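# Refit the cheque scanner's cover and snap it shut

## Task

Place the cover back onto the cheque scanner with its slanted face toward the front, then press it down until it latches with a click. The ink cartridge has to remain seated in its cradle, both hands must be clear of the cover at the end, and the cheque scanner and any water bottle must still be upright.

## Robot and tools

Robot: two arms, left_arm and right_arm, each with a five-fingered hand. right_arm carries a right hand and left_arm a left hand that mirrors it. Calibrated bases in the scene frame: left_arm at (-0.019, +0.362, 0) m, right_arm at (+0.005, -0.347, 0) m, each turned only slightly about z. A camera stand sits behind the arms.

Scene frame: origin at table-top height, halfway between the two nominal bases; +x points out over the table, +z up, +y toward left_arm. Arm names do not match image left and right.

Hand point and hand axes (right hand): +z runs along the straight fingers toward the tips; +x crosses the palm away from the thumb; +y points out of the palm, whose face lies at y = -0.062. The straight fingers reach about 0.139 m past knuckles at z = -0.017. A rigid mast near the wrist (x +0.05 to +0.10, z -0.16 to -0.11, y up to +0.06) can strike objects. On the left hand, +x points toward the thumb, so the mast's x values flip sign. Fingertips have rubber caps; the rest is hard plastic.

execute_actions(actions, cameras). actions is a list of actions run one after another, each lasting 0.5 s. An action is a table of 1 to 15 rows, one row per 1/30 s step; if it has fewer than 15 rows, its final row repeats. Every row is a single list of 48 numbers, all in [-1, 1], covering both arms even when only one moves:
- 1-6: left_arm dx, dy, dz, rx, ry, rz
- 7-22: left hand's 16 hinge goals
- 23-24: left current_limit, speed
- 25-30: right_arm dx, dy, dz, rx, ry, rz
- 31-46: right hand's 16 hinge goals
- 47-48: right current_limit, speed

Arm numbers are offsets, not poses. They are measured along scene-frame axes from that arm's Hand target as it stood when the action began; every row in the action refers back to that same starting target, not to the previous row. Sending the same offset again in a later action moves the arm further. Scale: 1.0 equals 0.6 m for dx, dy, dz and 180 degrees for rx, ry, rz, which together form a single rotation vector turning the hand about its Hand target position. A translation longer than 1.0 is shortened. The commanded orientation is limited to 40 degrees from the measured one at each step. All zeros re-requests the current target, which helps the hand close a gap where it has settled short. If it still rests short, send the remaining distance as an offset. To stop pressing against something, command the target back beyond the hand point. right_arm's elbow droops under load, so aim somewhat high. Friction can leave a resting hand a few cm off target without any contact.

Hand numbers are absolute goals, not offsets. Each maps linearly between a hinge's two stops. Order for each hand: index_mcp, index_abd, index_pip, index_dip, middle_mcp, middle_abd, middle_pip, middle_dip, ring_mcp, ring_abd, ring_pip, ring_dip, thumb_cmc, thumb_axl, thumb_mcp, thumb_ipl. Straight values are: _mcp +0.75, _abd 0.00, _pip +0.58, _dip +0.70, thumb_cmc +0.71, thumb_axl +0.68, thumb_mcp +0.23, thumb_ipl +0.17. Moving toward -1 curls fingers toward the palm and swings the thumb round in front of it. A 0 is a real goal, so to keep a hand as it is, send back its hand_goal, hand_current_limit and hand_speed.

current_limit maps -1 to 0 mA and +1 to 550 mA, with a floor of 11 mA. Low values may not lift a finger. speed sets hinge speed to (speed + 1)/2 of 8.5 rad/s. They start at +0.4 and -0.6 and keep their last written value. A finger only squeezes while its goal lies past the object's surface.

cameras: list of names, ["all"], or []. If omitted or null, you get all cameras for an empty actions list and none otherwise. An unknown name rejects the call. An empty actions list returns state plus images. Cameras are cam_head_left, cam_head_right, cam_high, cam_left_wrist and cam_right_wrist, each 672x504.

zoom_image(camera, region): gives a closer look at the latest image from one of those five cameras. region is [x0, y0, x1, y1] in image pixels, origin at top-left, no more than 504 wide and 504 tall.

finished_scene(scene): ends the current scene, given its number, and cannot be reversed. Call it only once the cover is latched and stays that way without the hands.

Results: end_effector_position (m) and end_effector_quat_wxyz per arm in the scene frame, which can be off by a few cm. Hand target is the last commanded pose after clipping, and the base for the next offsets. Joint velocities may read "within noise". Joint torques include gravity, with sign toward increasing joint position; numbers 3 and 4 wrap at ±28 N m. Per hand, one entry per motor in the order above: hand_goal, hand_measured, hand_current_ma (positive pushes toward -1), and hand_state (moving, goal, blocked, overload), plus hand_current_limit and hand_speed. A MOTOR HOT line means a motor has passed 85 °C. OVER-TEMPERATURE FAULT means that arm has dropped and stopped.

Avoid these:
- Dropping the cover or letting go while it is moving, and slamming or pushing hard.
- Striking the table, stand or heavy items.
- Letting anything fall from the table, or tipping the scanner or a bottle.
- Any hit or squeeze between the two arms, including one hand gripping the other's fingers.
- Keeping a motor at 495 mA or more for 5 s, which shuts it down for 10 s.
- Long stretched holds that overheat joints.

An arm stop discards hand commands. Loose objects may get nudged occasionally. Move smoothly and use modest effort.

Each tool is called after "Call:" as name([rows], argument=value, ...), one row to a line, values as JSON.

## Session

Scene 1 solved. Now scene 2.

Call:
execute_actions(actions=[])

Call:
zoom_image(camera="cam_head_right", region=[150, 190, 600, 450])

Call:
zoom_image(camera="cam_high", region=[80, 80, 420, 400])

Scene clock: 0.00 s.
left_arm: end_effector_position=(+0.1207, -0.0165, +0.2886) hand_goal=(+0.754, +0.000, +0.576, +0.696, +0.754, +0.000, +0.576, +0.696, +0.754, +0.000, +0.576, +0.696, +0.714, +0.678, +0.226, +0.168) hand_measured=(+0.754, +0.000, +0.576, +0.696, +0.754, +0.000, +0.576, +0.696, +0.754, +0.000, +0.576, +0.696, +0.714, +0.678, +0.226, +0.168) hand_current_ma=(+0, +0, +0, +0, +0, +0, +0, +0, +0, +0, +0, +0, +0, +0, +0, +0) hand_state=(goal, goal, goal, goal, goal, goal, goal, goal, goal, goal, goal, goal, goal, goal, goal, goal) hand_current_limit=0.40 hand_speed=-0.60 end_effector_quat_wxyz=(+0.310, +0.883, -0.027, +0.352) | right_arm: end_effector_position=(+0.4709, -0.0250, +0.3320) hand_goal=(+0.754, +0.000, +0.576, +0.696, +0.754, +0.000, +0.576, +0.696, +0.754, +0.000, +0.576, +0.696, +0.714, +0.678, +0.226, +0.168) hand_measured=(+0.754, +0.000, +0.576, +0.696, +0.754, +0.000, +0.576, +0.696, +0.754, +0.000, +0.576, +0.696, +0.714, +0.678, +0.226, +0.168) hand_current_ma=(+0, +0, +0, +0, +0, +0, +0, +0, +0, +0, +0, +0, +0, +0, +0, +0) hand_state=(goal, goal, goal, goal, goal, goal, goal, goal, goal, goal, goal, goal, goal, goal, goal, goal) hand_current_limit=0.40 hand_speed=-0.60 end_effector_quat_wxyz=(+0.196, -0.129, +0.966, +0.113)
Joint positions: left_arm=[-1.369 0.73 0.574 -0.541 -0.51 0.49] | right_arm=[0.477 1.436 1.479 -1.166 -0.095 -1.377]
Joint velocities: within noise
Joint torques (N m): no reading
Heat: left arm: hottest elbow 37 °C; right arm: hottest elbow 41 °C.
Hand target: left_arm +0.1213, -0.0200, +0.3025; +0.320, +0.878, -0.023, +0.354 | right_arm +0.4761, -0.0226, +0.3408; +0.205, -0.129, +0.963, +0.115

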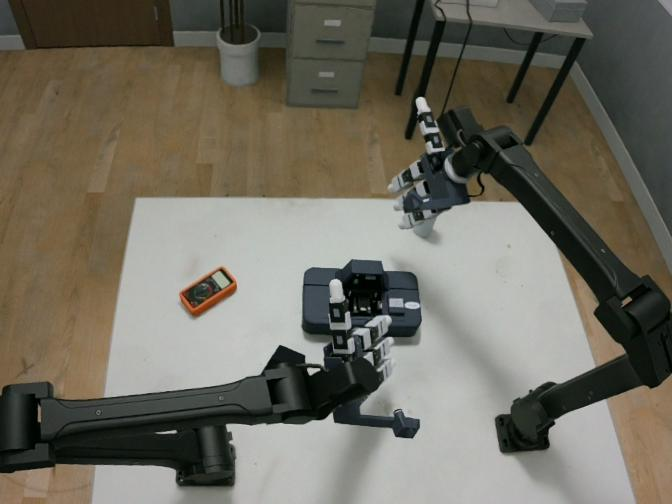

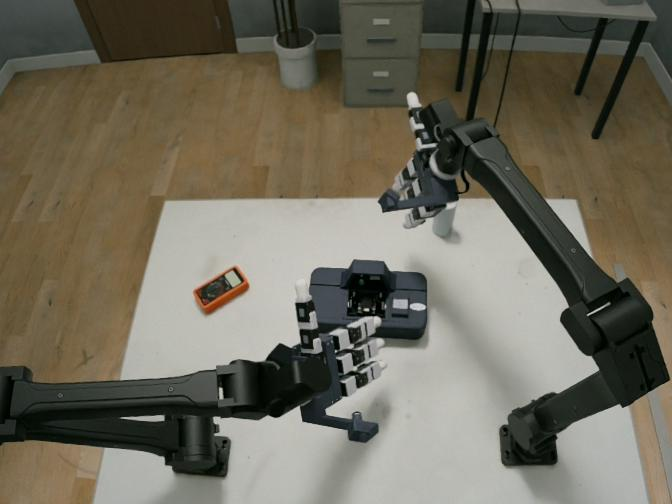

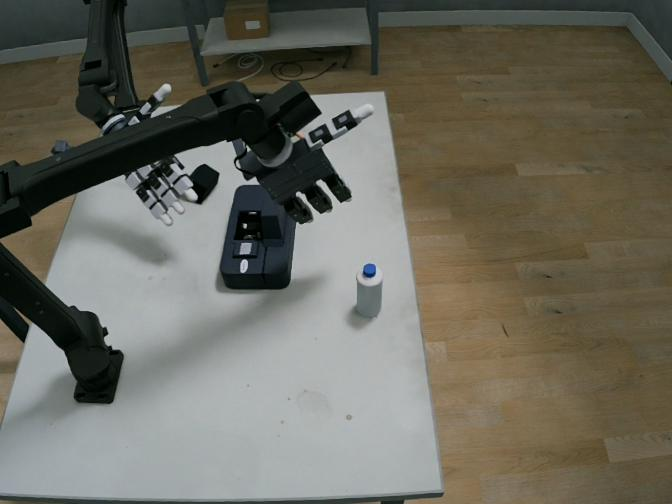

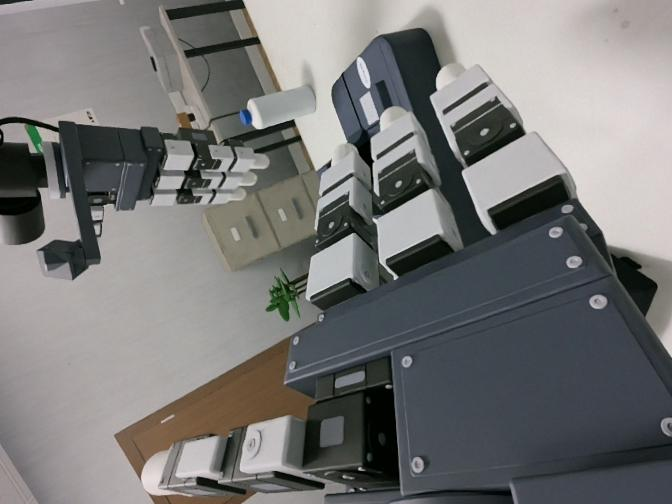

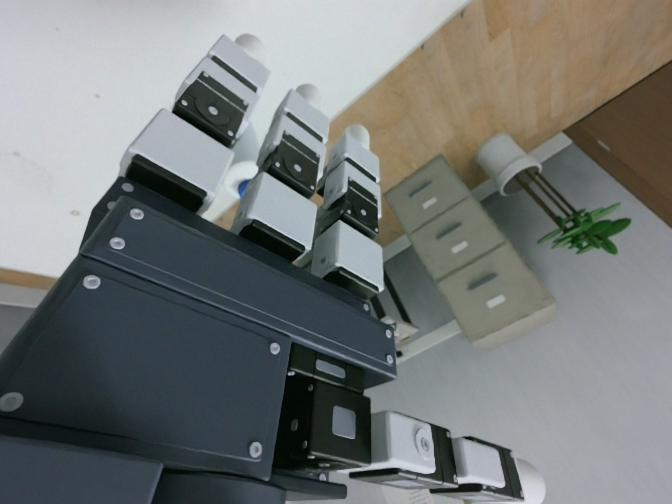

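Scaled by 1.120 from the camera's 672x504 image, which has a finer 960x720 frame.

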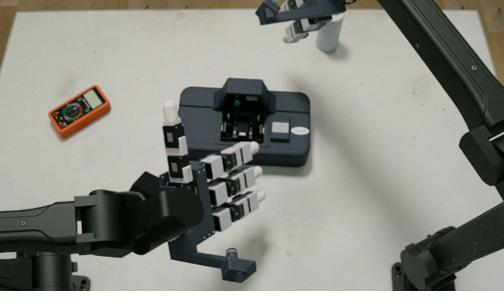

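Scaled by 1.482 from the camera's 672x504 image, which has a finer 960x720 frame.

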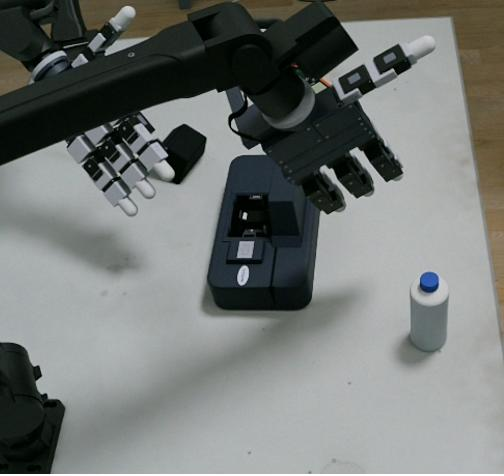

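Call:
execute_actions([
  [[0.1,0.1,0.1,0,0,0.09,0.754,0,0.576,0.696,0.754,0,0.576,0.696,0.754,0,0.576,0.696,0.714,0.678,0.226,0.168,0.4,-0.6,-0.05,-0.05,0.15,0,0,0,0.754,0,0.576,0.696,0.754,0,0.576,0.696,0.754,0,0.576,0.696,0.714,0.678,0.226,0.168,0.4,-0.6]],
  [[0.1,0.15,0.03,0,0,0.1,0.754,0,0.576,0.696,0.754,0,0.576,0.696,0.754,0,0.576,0.696,0.714,0.678,0.226,0.168,0.4,-0.6,-0.1,-0.15,0,0,0,-0.08,0.754,0,0.576,0.696,0.754,0,0.576,0.696,0.754,0,0.576,0.696,0.714,0.678,0.226,0.168,0.4,-0.6]],
  [[0.08,0.18,0.03,0,0,0.1,0.754,0,0.576,0.696,0.754,0,0.576,0.696,0.754,0,0.576,0.696,0.714,0.678,0.226,0.168,0.4,-0.6,-0.1,-0.17,0,0,0,-0.08,0.754,0,0.576,0.696,0.754,0,0.576,0.696,0.754,0,0.576,0.696,0.714,0.678,0.226,0.168,0.4,-0.6]],
  [[0.02,0.18,0,0,0,0.1,0.754,0,0.576,0.696,0.754,0,0.576,0.696,0.754,0,0.576,0.696,0.714,0.678,0.226,0.168,0.4,-0.6,-0.07,-0.17,0,0,0,-0.08,0.754,0,0.576,0.696,0.754,0,0.576,0.696,0.754,0,0.576,0.696,0.714,0.678,0.226,0.168,0.4,-0.6]],
  [[0.0,0.18,0,0,0,0.1,0.754,0,0.576,0.696,0.754,0,0.576,0.696,0.754,0,0.576,0.696,0.714,0.678,0.226,0.168,0.4,-0.6,-0.03,-0.1,-0.1,0,0,-0.06,0.754,0,0.576,0.696,0.754,0,0.576,0.696,0.754,0,0.576,0.696,0.714,0.678,0.226,0.168,0.4,-0.6]],
], cameras=["all"])

Call:
zoom_image(camera="cam_head_right", region=[200, 230, 440, 430])

Call:
zoom_image(camera="cam_high", region=[150, 140, 330, 310])

Scene clock: 22.27 s.
left_arm: end_effector_position=(+0.2970, +0.4527, +0.3797) hand_goal=(+0.754, +0.000, +0.576, +0.696, +0.754, +0.000, +0.576, +0.696, +0.754, +0.000, +0.576, +0.696, +0.714, +0.678, +0.226, +0.168) hand_measured=(+0.758, -0.002, +0.576, +0.696, +0.756, -0.002, +0.576, +0.696, +0.758, -0.002, +0.576, +0.696, +0.718, +0.678, +0.224, +0.168) hand_current_ma=(+6, -3, +1, +0, +4, -3, +1, +0, +5, -2, +1, +0, +6, -1, -3, +0) hand_state=(goal, goal, goal, goal, goal, goal, goal, goal, goal, goal, goal, goal, goal, goal, goal, goal) hand_current_limit=0.40 hand_speed=-0.60 end_effector_quat_wxyz=(-0.025, +0.653, +0.596, +0.467) | right_arm: end_effector_position=(+0.2660, -0.4044, +0.3680) hand_goal=(+0.754, +0.000, +0.576, +0.696, +0.754, +0.000, +0.576, +0.696, +0.754, +0.000, +0.576, +0.696, +0.714, +0.678, +0.226, +0.168) hand_measured=(+0.754, +0.000, +0.576, +0.696, +0.754, +0.000, +0.576, +0.696, +0.754, +0.000, +0.576, +0.696, +0.714, +0.678, +0.224, +0.168) hand_current_ma=(+0, +0, +1, +0, +0, +0, +1, +0, +0, +0, +1, +0, +1, -1, -7, +0) hand_state=(goal, goal, goal, goal, goal, goal, goal, goal, goal, goal, goal, goal, goal, goal, goal, goal) hand_current_limit=0.40 hand_speed=-0.60 end_effector_quat_wxyz=(+0.224, +0.327, +0.918, +0.013)
Joint positions: left_arm=[-0.008 0.523 0.767 -1.027 -0.646 0.346] | right_arm=[-0.589 0.673 1.071 -1.54 -0.148 -1.481]
Joint torques (N m): left_arm=[-0.38 0.44 11.23 2.04 -0.58 0.1] | right_arm=[-0.97 0.38 7.95 2.02 -0.44 -0.18]
Heat: left arm: hottest elbow 42 °C; right arm: hottest elbow 44 °C.
Hand target: left_arm +0.3012, +0.4540, +0.3986; -0.016, +0.647, +0.595, +0.477 | right_arm +0.2661, -0.4066, +0.3706; +0.235, +0.322, +0.917, +0.010
Off the commanded pose: left_arm 0.019 m, 2 deg | right_arm 0.003 m, 1 deg.

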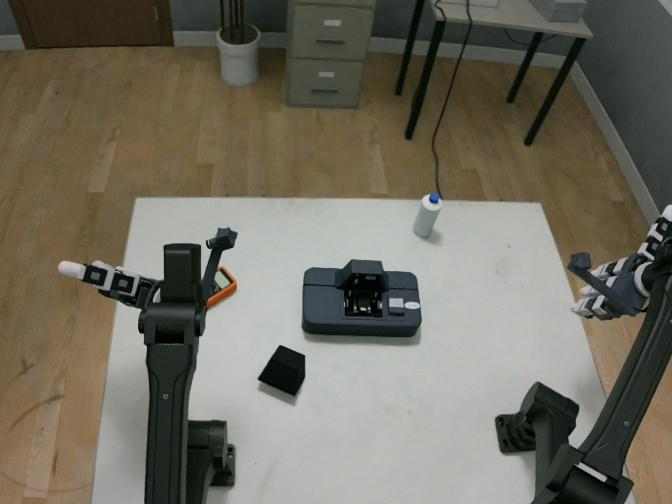

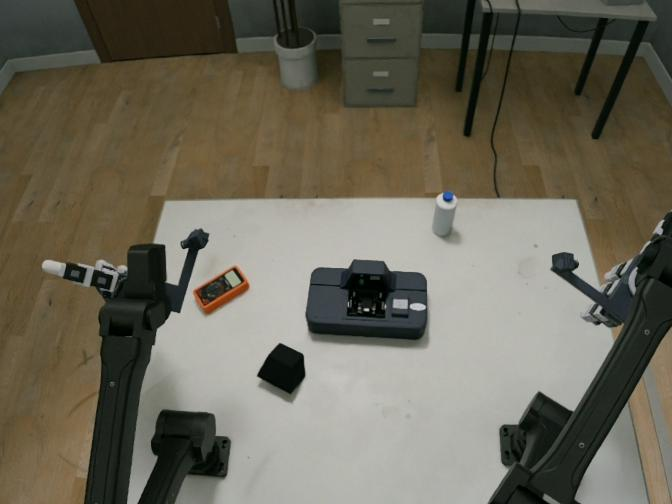

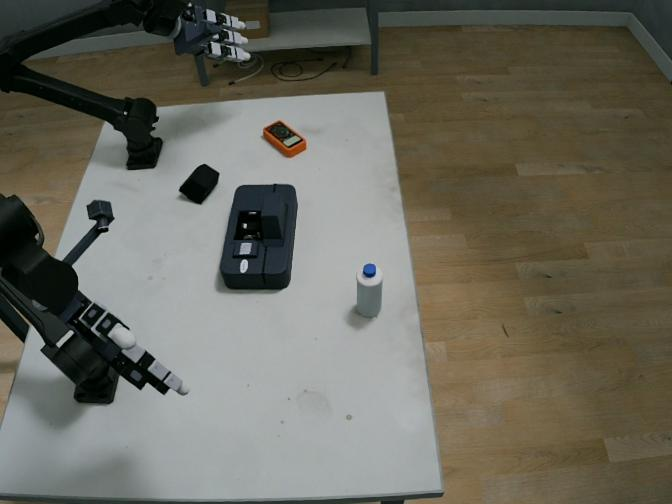

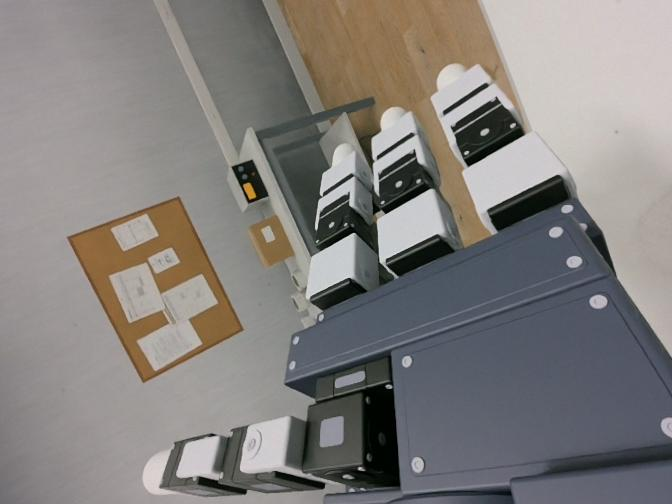

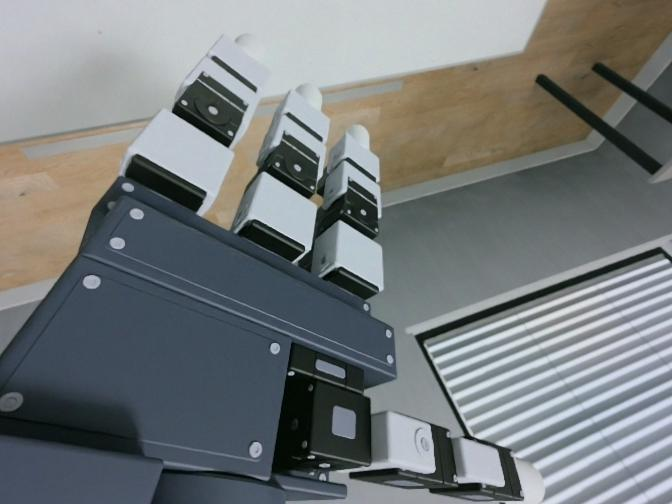

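Scaled by 2.100 from the camera's 672x504 image, which has a finer 960x720 frame.

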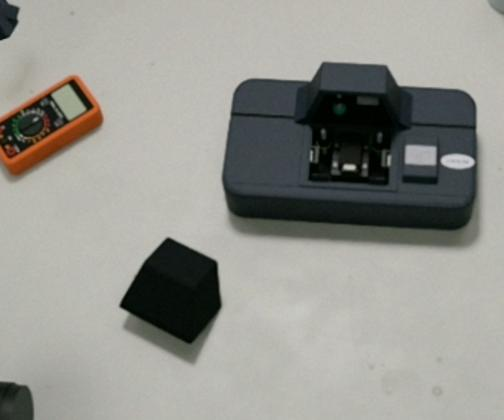

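Scaled by 2.800 from the camera's 672x504 image, which has a finer 960x720 frame.

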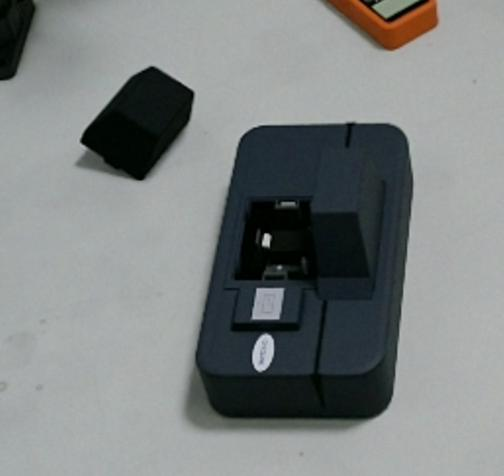

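Call:
zoom_image(camera="cam_head_right", region=[250, 335, 315, 400])

Call:
zoom_image(camera="cam_head_left", region=[250, 335, 315, 400])

Call:
zoom_image(camera="cam_high", region=[175, 158, 225, 208])

Call:
zoom_image(camera="cam_head_right", region=[305, 255, 435, 345])

Call:
zoom_image(camera="cam_high", region=[215, 175, 305, 295])

Scaled by 7.754 from the camera's 672x504 image, which has a finer 960x720 frame.

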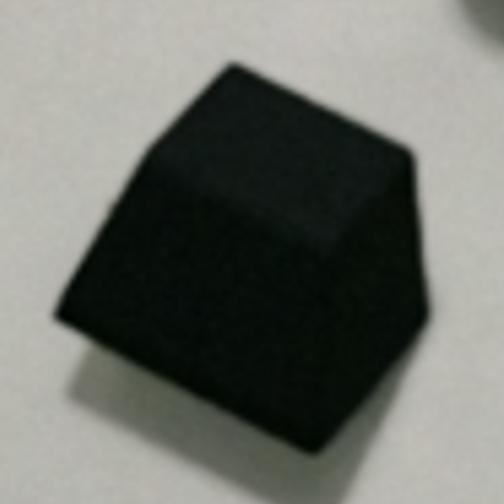

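Scaled by 7.754 from the camera's 672x504 image, which has a finer 960x720 frame.

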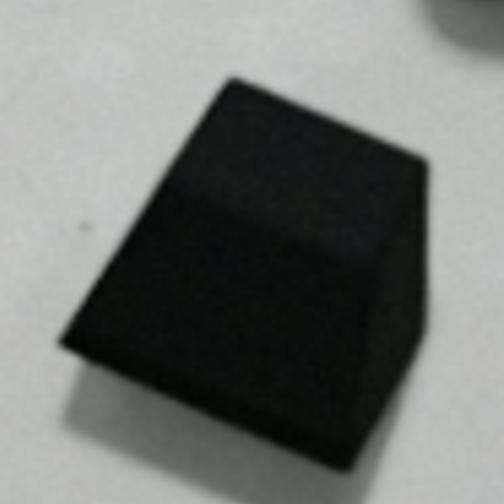

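Scaled by 10.080 from the camera's 672x504 image, which has a finer 960x720 frame.

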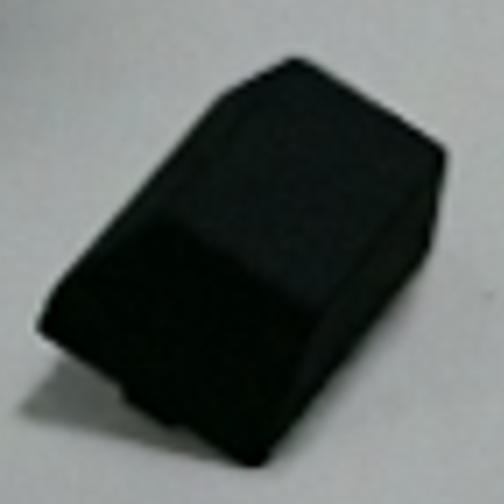

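Scaled by 3.877 from the camera's 672x504 image, which has a finer 960x720 frame.

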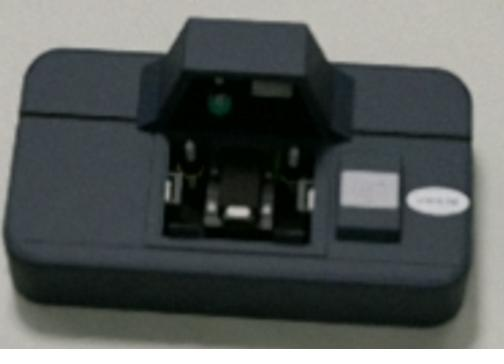

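Scaled by 4.200 from the camera's 672x504 image, which has a finer 960x720 frame.

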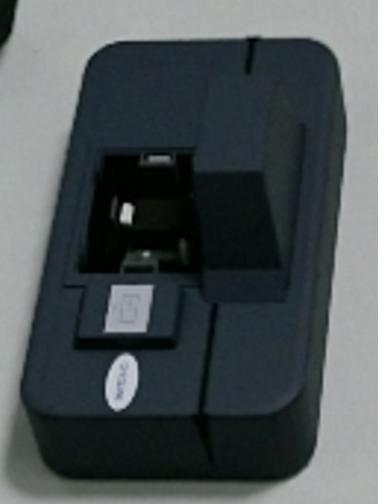

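Call:
zoom_image(camera="cam_head_right", region=[335, 255, 400, 325])

Call:
zoom_image(camera="cam_head_right", region=[300, 290, 435, 345])

Call:
zoom_image(camera="cam_high", region=[230, 180, 300, 250])

Scaled by 7.200 from the camera's 672x504 image, which has a finer 960x720 frame.

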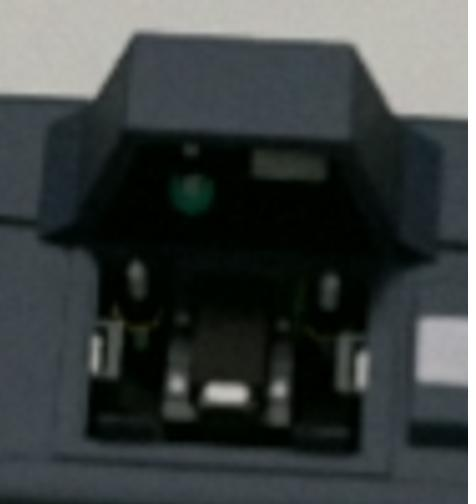

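Scaled by 3.733 from the camera's 672x504 image, which has a finer 960x720 frame.

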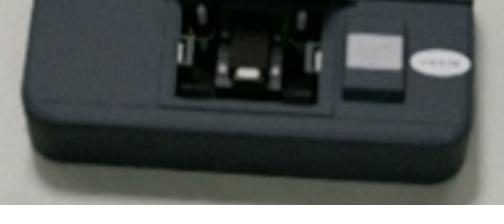

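Scaled by 7.200 from the camera's 672x504 image, which has a finer 960x720 frame.

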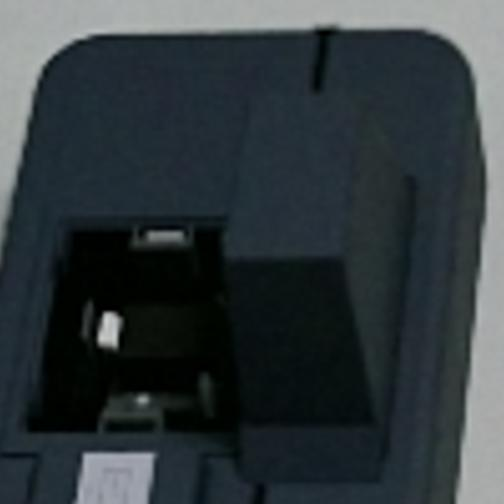

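Call:
execute_actions([
  [[-0.033,-0.083,0,-0.150,0.082,0.057,0.85,0,0.2,0.3,0.85,0,0.2,0.3,1,0,1,1,0.1,0.55,0.3,0,0.4,-0.6,0,0,0,0,0,0,0.754,0,0.576,0.696,0.754,0,0.576,0.696,0.754,0,0.576,0.696,0.714,0.678,0.226,0.168,0.4,-0.6]],
  [[-0.05,-0.117,0,-0.150,0.082,0.057,0.85,0,-0.1825,-0.058,0.85,0,-0.1825,-0.058,1,0,1,1,-0.571,0.44,0.3,-0.265,0.4,-0.6,0,0,0,0,0,0,0.754,0,0.576,0.696,0.754,0,0.576,0.696,0.754,0,0.576,0.696,0.714,0.678,0.226,0.168,0.4,-0.6]],
], cameras=["cam_head_right","cam_left_wrist"])

Scene clock: 131.20 s.
left_arm: end_effector_position=(+0.2493, +0.3355, +0.3819) hand_goal=(+0.850, +0.000, -0.182, -0.058, +0.850, +0.000, -0.182, -0.058, +1.000, +0.000, +1.000, +1.000, -0.570, +0.440, +0.300, -0.264) hand_measured=(+0.852, +0.000, -0.176, -0.054, +0.852, +0.000, -0.176, -0.054, +0.998, +0.000, +0.996, +0.996, -0.564, +0.442, +0.294, -0.262) hand_current_ma=(+1, +0, +11, +5, +1, +0, +13, +5, -4, -1, -8, -5, +12, +4, -16, +2) hand_state=(goal, goal, goal, goal, goal, goal, goal, goal, goal, goal, goal, goal, goal, goal, goal, goal) hand_current_limit=0.40 hand_speed=-0.60 end_effector_quat_wxyz=(+0.167, +0.562, +0.810, +0.034) | right_arm: end_effector_position=(+0.2659, -0.4042, +0.3683) hand_goal=(+0.754, +0.000, +0.576, +0.696, +0.754, +0.000, +0.576, +0.696, +0.754, +0.000, +0.576, +0.696, +0.714, +0.678, +0.226, +0.168) hand_measured=(+0.754, +0.000, +0.576, +0.696, +0.754, +0.000, +0.576, +0.696, +0.754, +0.000, +0.576, +0.696, +0.714, +0.678, +0.224, +0.168) hand_current_ma=(+0, +0, +1, +0, +0, +0, +1, +0, +0, +0, +1, +0, +1, -1, -7, +0) hand_state=(goal, goal, goal, goal, goal, goal, goal, goal, goal, goal, goal, goal, goal, goal, goal, goal) hand_current_limit=0.40 hand_speed=-0.60 end_effector_quat_wxyz=(+0.224, +0.326, +0.918, +0.014)
Joint positions: left_arm=[-0.345 0.735 1.182 -1.676 0.016 -0.72] | right_arm=[-0.591 0.673 1.071 -1.54 -0.152 -1.485]
Joint torques (N m): left_arm=[-1.61 0.56 10.52 0.5 -0.12 -0.04] | right_arm=[-1.03 0.38 7.95 2.04 -0.44 -0.18]
Heat: left arm: hottest elbow 49 °C; right arm: hottest elbow 50 °C.
Hand target: left_arm +0.2514, +0.3340, +0.3985; +0.049, +0.569, +0.821, -0.024 | right_arm +0.2661, -0.4066, +0.3706; +0.235, +0.322, +0.917, +0.010
Off the commanded pose: left_arm 0.017 m, 15 deg | right_arm 0.003 m, 1 deg.
joint sent to its limit (left arm) — joint 4 (wrist pitch), lower limit. The joint targets are off in orientation, not in position.
Images, in order (width x height): cam_head_right 672x504, cam_left_wrist 672x504.

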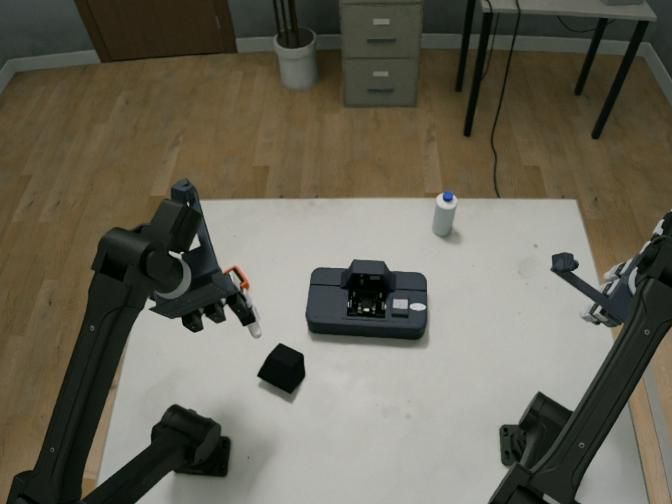

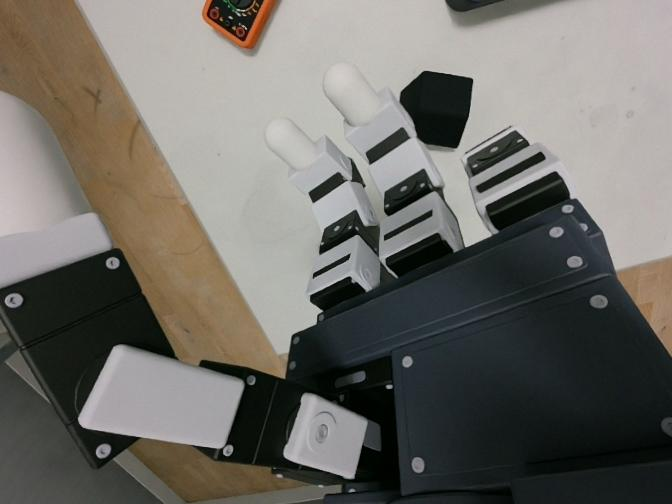

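Call:
execute_actions([
  [[-0.05,-0.117,-0.1,-0.150,0.082,0.057,0.85,0,-0.1825,-0.058,0.85,0,-0.1825,-0.058,1,0,1,1,-0.571,0.44,0.3,-0.265,0.4,-0.6,0,0,0,0,0,0,0.754,0,0.576,0.696,0.754,0,0.576,0.696,0.754,0,0.576,0.696,0.714,0.678,0.226,0.168,0.4,-0.6]],
  [[-0.04,-0.1,-0.117,-0.150,0.082,0.057,0.85,0,-0.1825,-0.058,0.85,0,-0.1825,-0.058,1,0,1,1,-0.571,0.44,0.3,-0.265,0.4,-0.6,0,0,0,0,0,0,0.754,0,0.576,0.696,0.754,0,0.576,0.696,0.754,0,0.576,0.696,0.714,0.678,0.226,0.168,0.4,-0.6]],
], cameras=["cam_head_right","cam_high","cam_left_wrist"])

Scene clock: 139.40 s.
left_arm: end_effector_position=(+0.1941, +0.2034, +0.2687) hand_goal=(+0.850, +0.000, -0.182, -0.058, +0.850, +0.000, -0.182, -0.058, +1.000, +0.000, +1.000, +1.000, -0.570, +0.440, +0.300, -0.264) hand_measured=(+0.844, +0.000, -0.180, -0.054, +0.846, +0.000, -0.180, -0.054, +0.990, +0.002, +0.996, +0.996, -0.564, +0.442, +0.298, -0.262) hand_current_ma=(-10, +0, +3, +5, -9, +0, +3, +5, -20, +1, -8, -5, +12, +4, -6, +2) hand_state=(goal, goal, goal, goal, goal, goal, goal, goal, goal, goal, goal, goal, goal, goal, goal, goal) hand_current_limit=0.40 hand_speed=-0.60 end_effector_quat_wxyz=(+0.097, +0.312, +0.792, -0.516) | right_arm: end_effector_position=(+0.2659, -0.4042, +0.3683) hand_goal=(+0.754, +0.000, +0.576, +0.696, +0.754, +0.000, +0.576, +0.696, +0.754, +0.000, +0.576, +0.696, +0.714, +0.678, +0.226, +0.168) hand_measured=(+0.754, +0.000, +0.576, +0.696, +0.754, +0.000, +0.576, +0.696, +0.754, +0.000, +0.576, +0.696, +0.714, +0.678, +0.224, +0.168) hand_current_ma=(+0, +0, +1, +0, +0, +0, +1, +0, +0, +0, +1, +0, +1, -1, -7, +0) hand_state=(goal, goal, goal, goal, goal, goal, goal, goal, goal, goal, goal, goal, goal, goal, goal, goal) hand_current_limit=0.40 hand_speed=-0.60 end_effector_quat_wxyz=(+0.224, +0.326, +0.918, +0.014)
Joint positions: left_arm=[-0.163 0.885 0.961 -1.673 1.106 -0.981] | right_arm=[-0.591 0.673 1.071 -1.54 -0.152 -1.485]
Joint torques (N m): left_arm=[-0.09 -2.84 7.82 0.29 1.33 0.18] | right_arm=[-0.91 0.38 7.97 1.99 -0.45 -0.18]
Heat: left arm: hottest elbow 48 °C; right arm: hottest elbow 50 °C.
Hand target: left_arm +0.1975, +0.2037, +0.2684; +0.099, +0.313, +0.790, -0.517 | right_arm +0.2661, -0.4066, +0.3706; +0.235, +0.322, +0.917, +0.010
Off the commanded pose: left_arm 0.003 m, 0 deg | right_arm 0.003 m, 1 deg.
Images, in order (width x height): cam_head_right 672x504, cam_high 672x504, cam_left_wrist 672x504.

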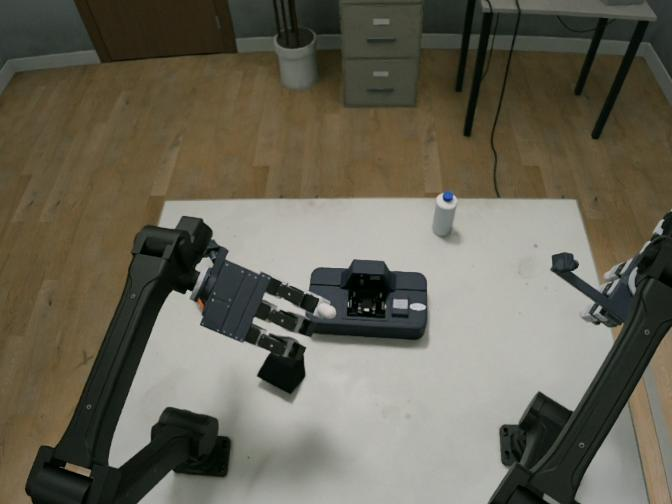

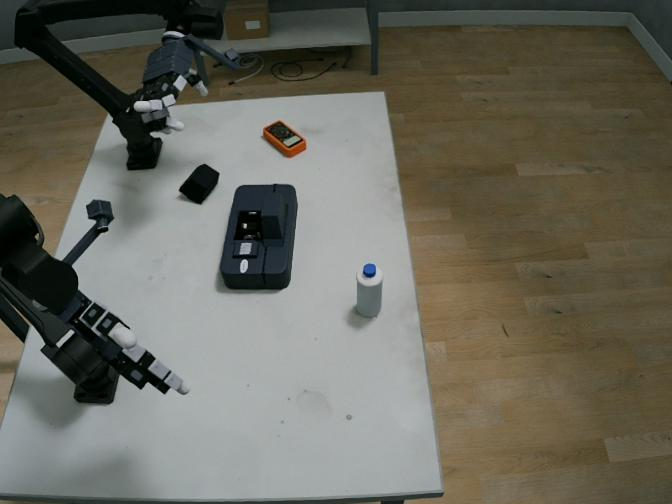

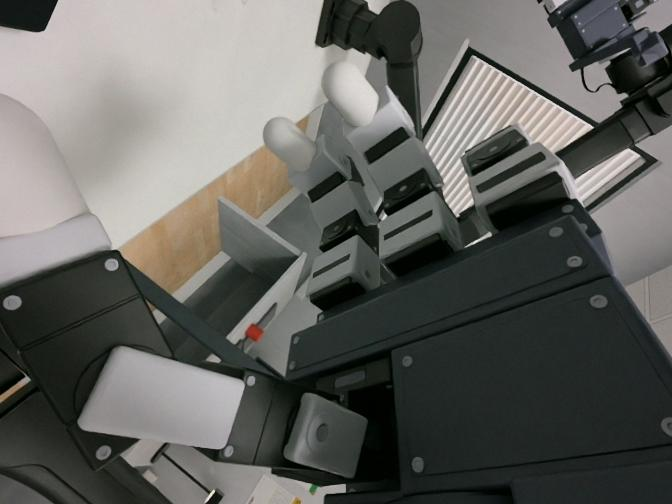

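Call:
execute_actions([
  [[-0.018,-0.020,-0.12,0,0,0,0.85,0,-0.1825,-0.058,0.85,0,-0.1825,-0.058,1,0,1,1,-0.571,0.44,0.3,-0.265,0.4,-0.6,0,0,0,0,0,0,0.754,0,0.576,0.696,0.754,0,0.576,0.696,0.754,0,0.576,0.696,0.714,0.678,0.226,0.168,0.4,-0.6]],
  [[0,0,-0.11,0,0,0,0.85,0,-0.1825,-0.058,0.85,0,-0.1825,-0.058,1,0,1,1,-0.571,0.44,0.3,-0.265,0.2,-0.6,0,0,0,0,0,0,0.754,0,0.576,0.696,0.754,0,0.576,0.696,0.754,0,0.576,0.696,0.714,0.678,0.226,0.168,0.4,-0.6]],
], cameras=["cam_head_right","cam_high","cam_left_wrist"])

Call:
zoom_image(camera="cam_left_wrist", region=[0, 0, 400, 240])

Call:
zoom_image(camera="cam_head_right", region=[220, 300, 340, 420])

Scene clock: 146.03 s.
left_arm: end_effector_position=(+0.1863, +0.1933, +0.1325) hand_goal=(+0.850, +0.000, -0.182, -0.058, +0.850, +0.000, -0.182, -0.058, +1.000, +0.000, +1.000, +1.000, -0.570, +0.440, +0.300, -0.264) hand_measured=(+0.844, +0.000, -0.180, -0.056, +0.844, +0.000, -0.180, -0.056, +0.990, +0.002, +0.996, +0.996, -0.564, +0.442, +0.298, -0.262) hand_current_ma=(-11, +0, +3, +4, -10, +0, +3, +4, -20, +1, -8, -5, +10, +4, -5, +2) hand_state=(goal, goal, goal, goal, goal, goal, goal, goal, goal, goal, goal, goal, goal, goal, goal, goal) hand_current_limit=0.20 hand_speed=-0.60 end_effector_quat_wxyz=(+0.104, +0.315, +0.789, -0.517) | right_arm: end_effector_position=(+0.2659, -0.4042, +0.3683) hand_goal=(+0.754, +0.000, +0.576, +0.696, +0.754, +0.000, +0.576, +0.696, +0.754, +0.000, +0.576, +0.696, +0.714, +0.678, +0.226, +0.168) hand_measured=(+0.754, +0.000, +0.576, +0.696, +0.754, +0.000, +0.576, +0.696, +0.754, +0.000, +0.576, +0.696, +0.714, +0.678, +0.224, +0.168) hand_current_ma=(+0, +0, +1, +0, +0, +0, +1, +0, +0, +0, +1, +0, +1, -1, -7, +0) hand_state=(goal, goal, goal, goal, goal, goal, goal, goal, goal, goal, goal, goal, goal, goal, goal, goal) hand_current_limit=0.40 hand_speed=-0.60 end_effector_quat_wxyz=(+0.224, +0.326, +0.918, +0.014)
Joint positions: left_arm=[-0.213 0.876 0.592 -1.192 1.109 -1.098] | right_arm=[-0.591 0.673 1.071 -1.54 -0.152 -1.485]
Joint torques (N m): left_arm=[-1.14 -2.08 7.41 0.43 1.16 -0.07] | right_arm=[-1.03 0.38 7.97 1.99 -0.44 -0.18]
Heat: left arm: hottest elbow 48 °C; right arm: hottest elbow 50 °C.
Hand target: left_arm +0.1866, +0.1917, +0.1303; +0.099, +0.313, +0.790, -0.517 | right_arm +0.2661, -0.4066, +0.3706; +0.235, +0.322, +0.917, +0.010
Off the commanded pose: left_arm 0.003 m, 1 deg | right_arm 0.003 m, 1 deg.
Images, in order (width x height): cam_head_right 672x504, cam_high 672x504, cam_left_wrist 672x504.

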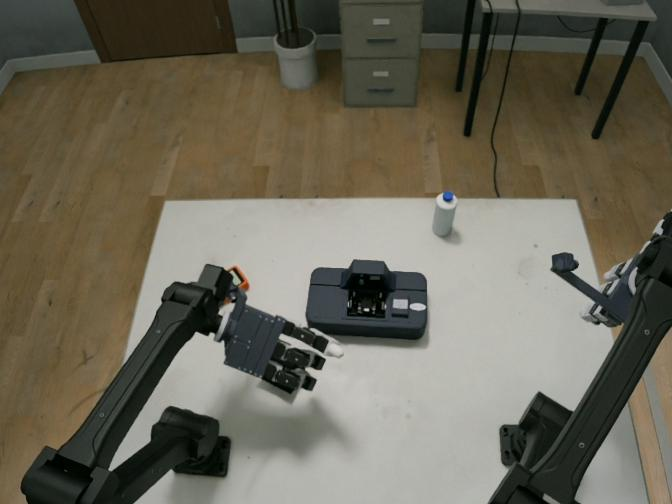

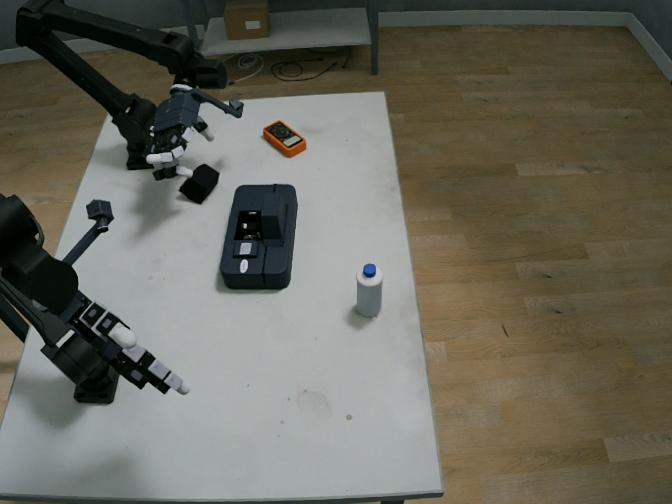

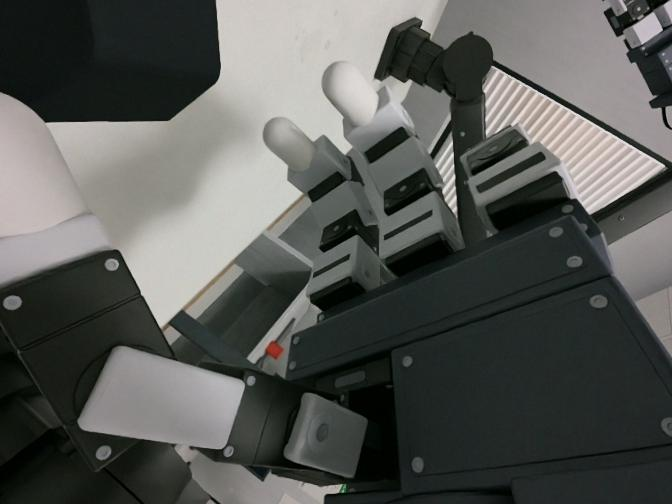

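Scaled by 1.260 from the camera's 672x504 image, which has a finer 960x720 frame.

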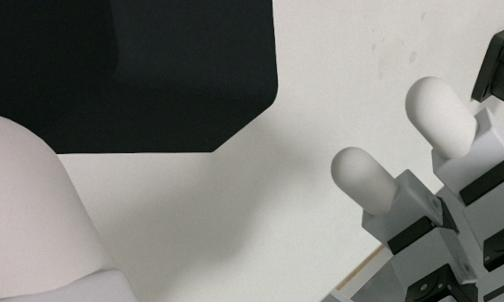

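Scaled by 4.200 from the camera's 672x504 image, which has a finer 960x720 frame.

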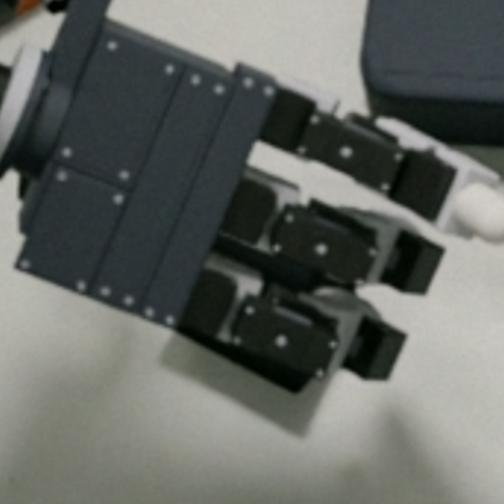

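Call:
zoom_image(camera="cam_left_wrist", region=[0, 0, 240, 140])

Scaled by 2.100 from the camera's 672x504 image, which has a finer 960x720 frame.

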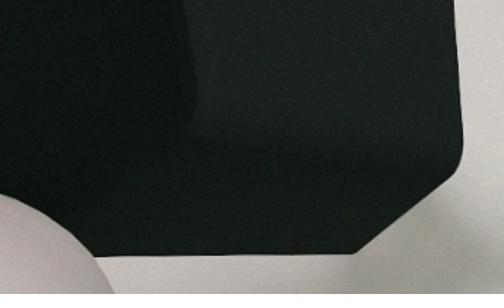

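Call:
execute_actions([
  [[-0.006,-0.010,-0.065,0,0,0,0.85,0,-0.1825,-0.058,0.85,0,-0.1825,-0.058,1,0,1,1,-0.571,0.44,0.3,-0.265,0.2,-0.6,0,0,0,0,0,0,0.754,0,0.576,0.696,0.754,0,0.576,0.696,0.754,0,0.576,0.696,0.714,0.678,0.226,0.168,0.4,-0.6]],
], cameras=["cam_head_right","cam_high","cam_left_wrist"])

Call:
zoom_image(camera="cam_left_wrist", region=[0, 0, 400, 240])

Call:
zoom_image(camera="cam_high", region=[140, 120, 240, 220])

Scene clock: 222.13 s.
left_arm: end_effector_position=(+0.1835, +0.1869, +0.0942) hand_goal=(+0.850, +0.000, -0.182, -0.058, +0.850, +0.000, -0.182, -0.058, +1.000, +0.000, +1.000, +1.000, -0.570, +0.440, +0.300, -0.264) hand_measured=(+0.844, +0.000, -0.180, -0.056, +0.844, +0.000, -0.180, -0.056, +0.990, +0.002, +0.996, +0.996, -0.564, +0.442, +0.298, -0.262) hand_current_ma=(-11, +0, +3, +4, -10, +0, +3, +4, -20, +1, -8, -5, +10, +4, -5, +2) hand_state=(goal, goal, goal, goal, goal, goal, goal, goal, goal, goal, goal, goal, goal, goal, goal, goal) hand_current_limit=0.20 hand_speed=-0.60 end_effector_quat_wxyz=(+0.105, +0.315, +0.788, -0.518) | right_arm: end_effector_position=(+0.2659, -0.4042, +0.3683) hand_goal=(+0.754, +0.000, +0.576, +0.696, +0.754, +0.000, +0.576, +0.696, +0.754, +0.000, +0.576, +0.696, +0.714, +0.678, +0.226, +0.168) hand_measured=(+0.754, +0.000, +0.576, +0.696, +0.754, +0.000, +0.576, +0.696, +0.754, +0.000, +0.576, +0.696, +0.714, +0.678, +0.224, +0.168) hand_current_ma=(+0, +0, +1, +0, +0, +0, +1, +0, +0, +0, +1, +0, +1, -1, -7, +0) hand_state=(goal, goal, goal, goal, goal, goal, goal, goal, goal, goal, goal, goal, goal, goal, goal, goal) hand_current_limit=0.40 hand_speed=-0.60 end_effector_quat_wxyz=(+0.224, +0.326, +0.918, +0.014)
Joint positions: left_arm=[-0.246 0.906 0.498 -1.003 1.107 -1.17] | right_arm=[-0.591 0.673 1.071 -1.54 -0.152 -1.485]
Joint torques (N m): left_arm=[-1.96 -1.44 7.36 0.95 1.06 -0.08] | right_arm=[-0.97 0.38 7.95 2.02 -0.44 -0.18]
Heat: left arm: hottest elbow 43 °C; right arm: hottest elbow 50 °C.
Hand target: left_arm +0.1830, +0.1857, +0.0913; +0.099, +0.313, +0.791, -0.517 | right_arm +0.2661, -0.4066, +0.3706; +0.235, +0.322, +0.917, +0.010
Off the commanded pose: left_arm 0.003 m, 1 deg | right_arm 0.003 m, 1 deg.
Images, in order (width x height): cam_head_right 672x504, cam_high 672x504, cam_left_wrist 672x504.

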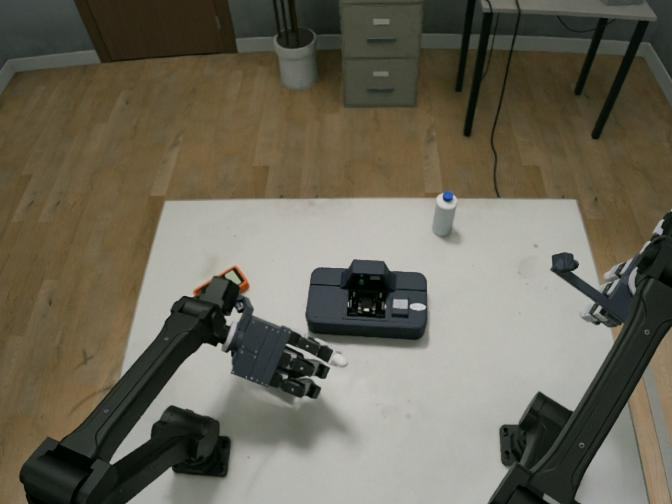

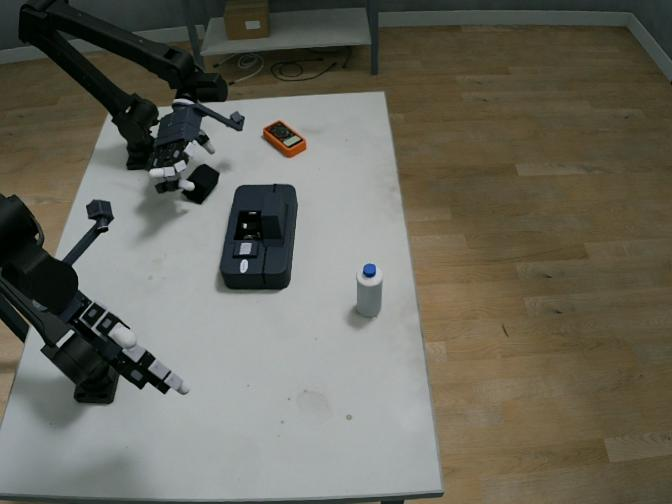

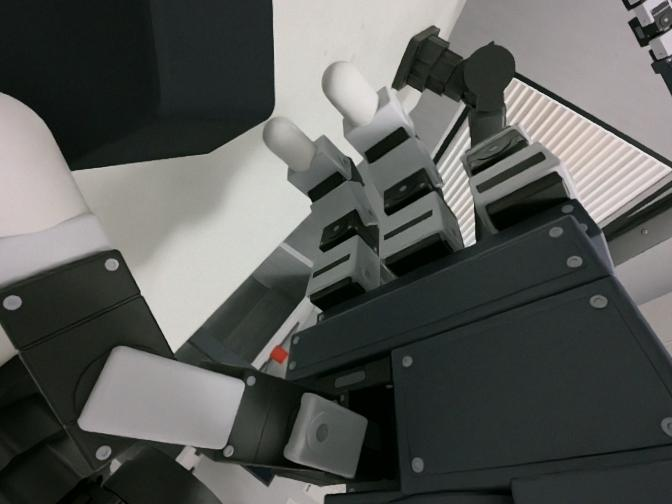

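Scaled by 1.260 from the camera's 672x504 image, which has a finer 960x720 frame.

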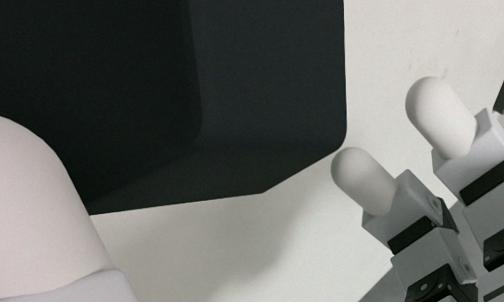

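Scaled by 5.040 from the camera's 672x504 image, which has a finer 960x720 frame.

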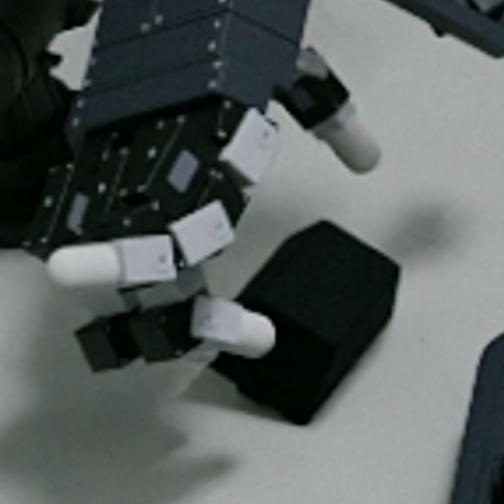

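Call:
execute_actions([
  [[0.011,-0.007,-0.055,0,0,0,0.85,0,-0.1825,-0.058,0.85,0,-0.1825,-0.058,1,0,1,1,-0.571,0.44,0.3,-0.265,0.2,-0.6,0,0,0,0,0,0,0.754,0,0.576,0.696,0.754,0,0.576,0.696,0.754,0,0.576,0.696,0.714,0.678,0.226,0.168,0.4,-0.6]],
], cameras=["cam_high","cam_left_wrist"])

Call:
zoom_image(camera="cam_left_wrist", region=[0, 0, 400, 240])

Call:
zoom_image(camera="cam_high", region=[140, 120, 240, 220])

Scene clock: 274.83 s.
left_arm: end_effector_position=(+0.1903, +0.1828, +0.0615) hand_goal=(+0.850, +0.000, -0.182, -0.058, +0.850, +0.000, -0.182, -0.058, +1.000, +0.000, +1.000, +1.000, -0.570, +0.440, +0.300, -0.264) hand_measured=(+0.844, +0.000, -0.180, -0.056, +0.844, +0.000, -0.180, -0.056, +0.990, +0.002, +0.996, +0.996, -0.564, +0.442, +0.298, -0.262) hand_current_ma=(-11, +0, +3, +4, -10, +0, +3, +4, -20, +1, -8, -5, +10, +4, -5, +2) hand_state=(goal, goal, goal, goal, goal, goal, goal, goal, goal, goal, goal, goal, goal, goal, goal, goal) hand_current_limit=0.20 hand_speed=-0.60 end_effector_quat_wxyz=(+0.105, +0.315, +0.788, -0.517) | right_arm: end_effector_position=(+0.2659, -0.4042, +0.3683) hand_goal=(+0.754, +0.000, +0.576, +0.696, +0.754, +0.000, +0.576, +0.696, +0.754, +0.000, +0.576, +0.696, +0.714, +0.678, +0.226, +0.168) hand_measured=(+0.754, +0.000, +0.576, +0.696, +0.754, +0.000, +0.576, +0.696, +0.754, +0.000, +0.576, +0.696, +0.714, +0.678, +0.224, +0.168) hand_current_ma=(+0, +0, +1, +0, +0, +0, +1, +0, +0, +0, +1, +0, +1, -1, -7, +0) hand_state=(goal, goal, goal, goal, goal, goal, goal, goal, goal, goal, goal, goal, goal, goal, goal, goal) hand_current_limit=0.40 hand_speed=-0.60 end_effector_quat_wxyz=(+0.224, +0.326, +0.918, +0.014)
Joint positions: left_arm=[-0.257 0.992 0.445 -0.839 1.104 -1.195] | right_arm=[-0.591 0.673 1.071 -1.54 -0.152 -1.485]
Joint torques (N m): left_arm=[-1.73 -2.32 6.69 0.8 1.03 -0.02] | right_arm=[-1.03 0.38 7.94 2.03 -0.44 -0.17]
Heat: left arm: hottest elbow 43 °C; right arm: hottest elbow 50 °C.
Hand target: left_arm +0.1896, +0.1815, +0.0584; +0.099, +0.313, +0.790, -0.517 | right_arm +0.2661, -0.4066, +0.3706; +0.235, +0.322, +0.917, +0.010
Off the commanded pose: left_arm 0.004 m, 1 deg | right_arm 0.003 m, 1 deg.
Images, in order (width x height): cam_high 672x504, cam_left_wrist 672x504.

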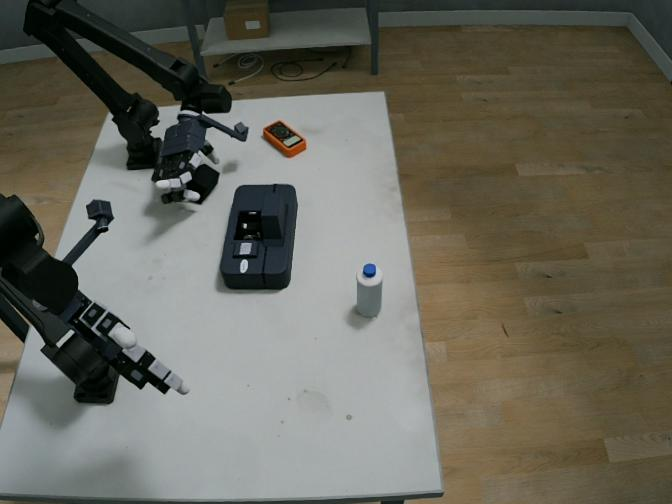

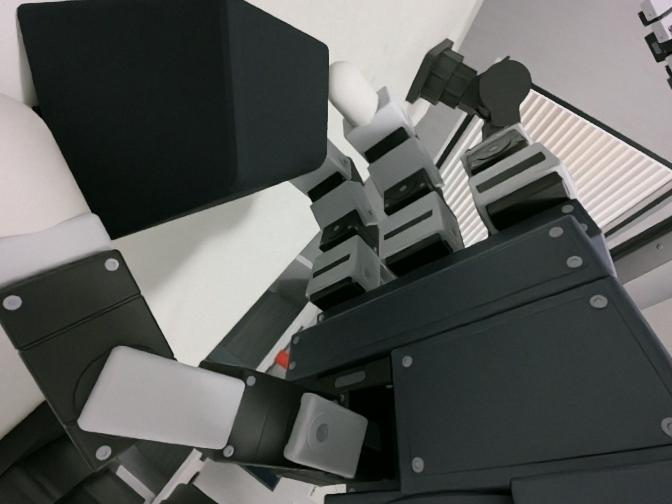

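Scaled by 1.260 from the camera's 672x504 image, which has a finer 960x720 frame.

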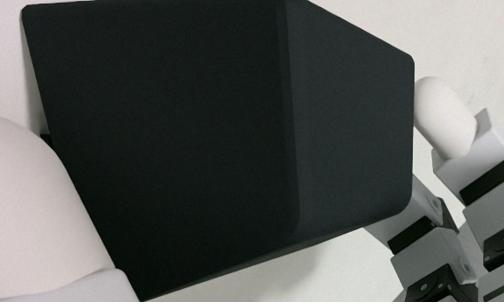

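Scaled by 5.040 from the camera's 672x504 image, which has a finer 960x720 frame.

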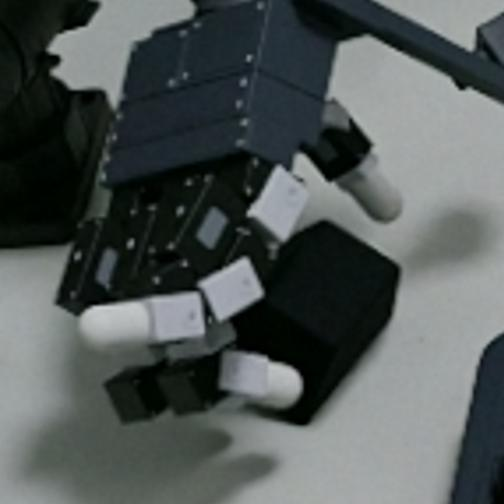

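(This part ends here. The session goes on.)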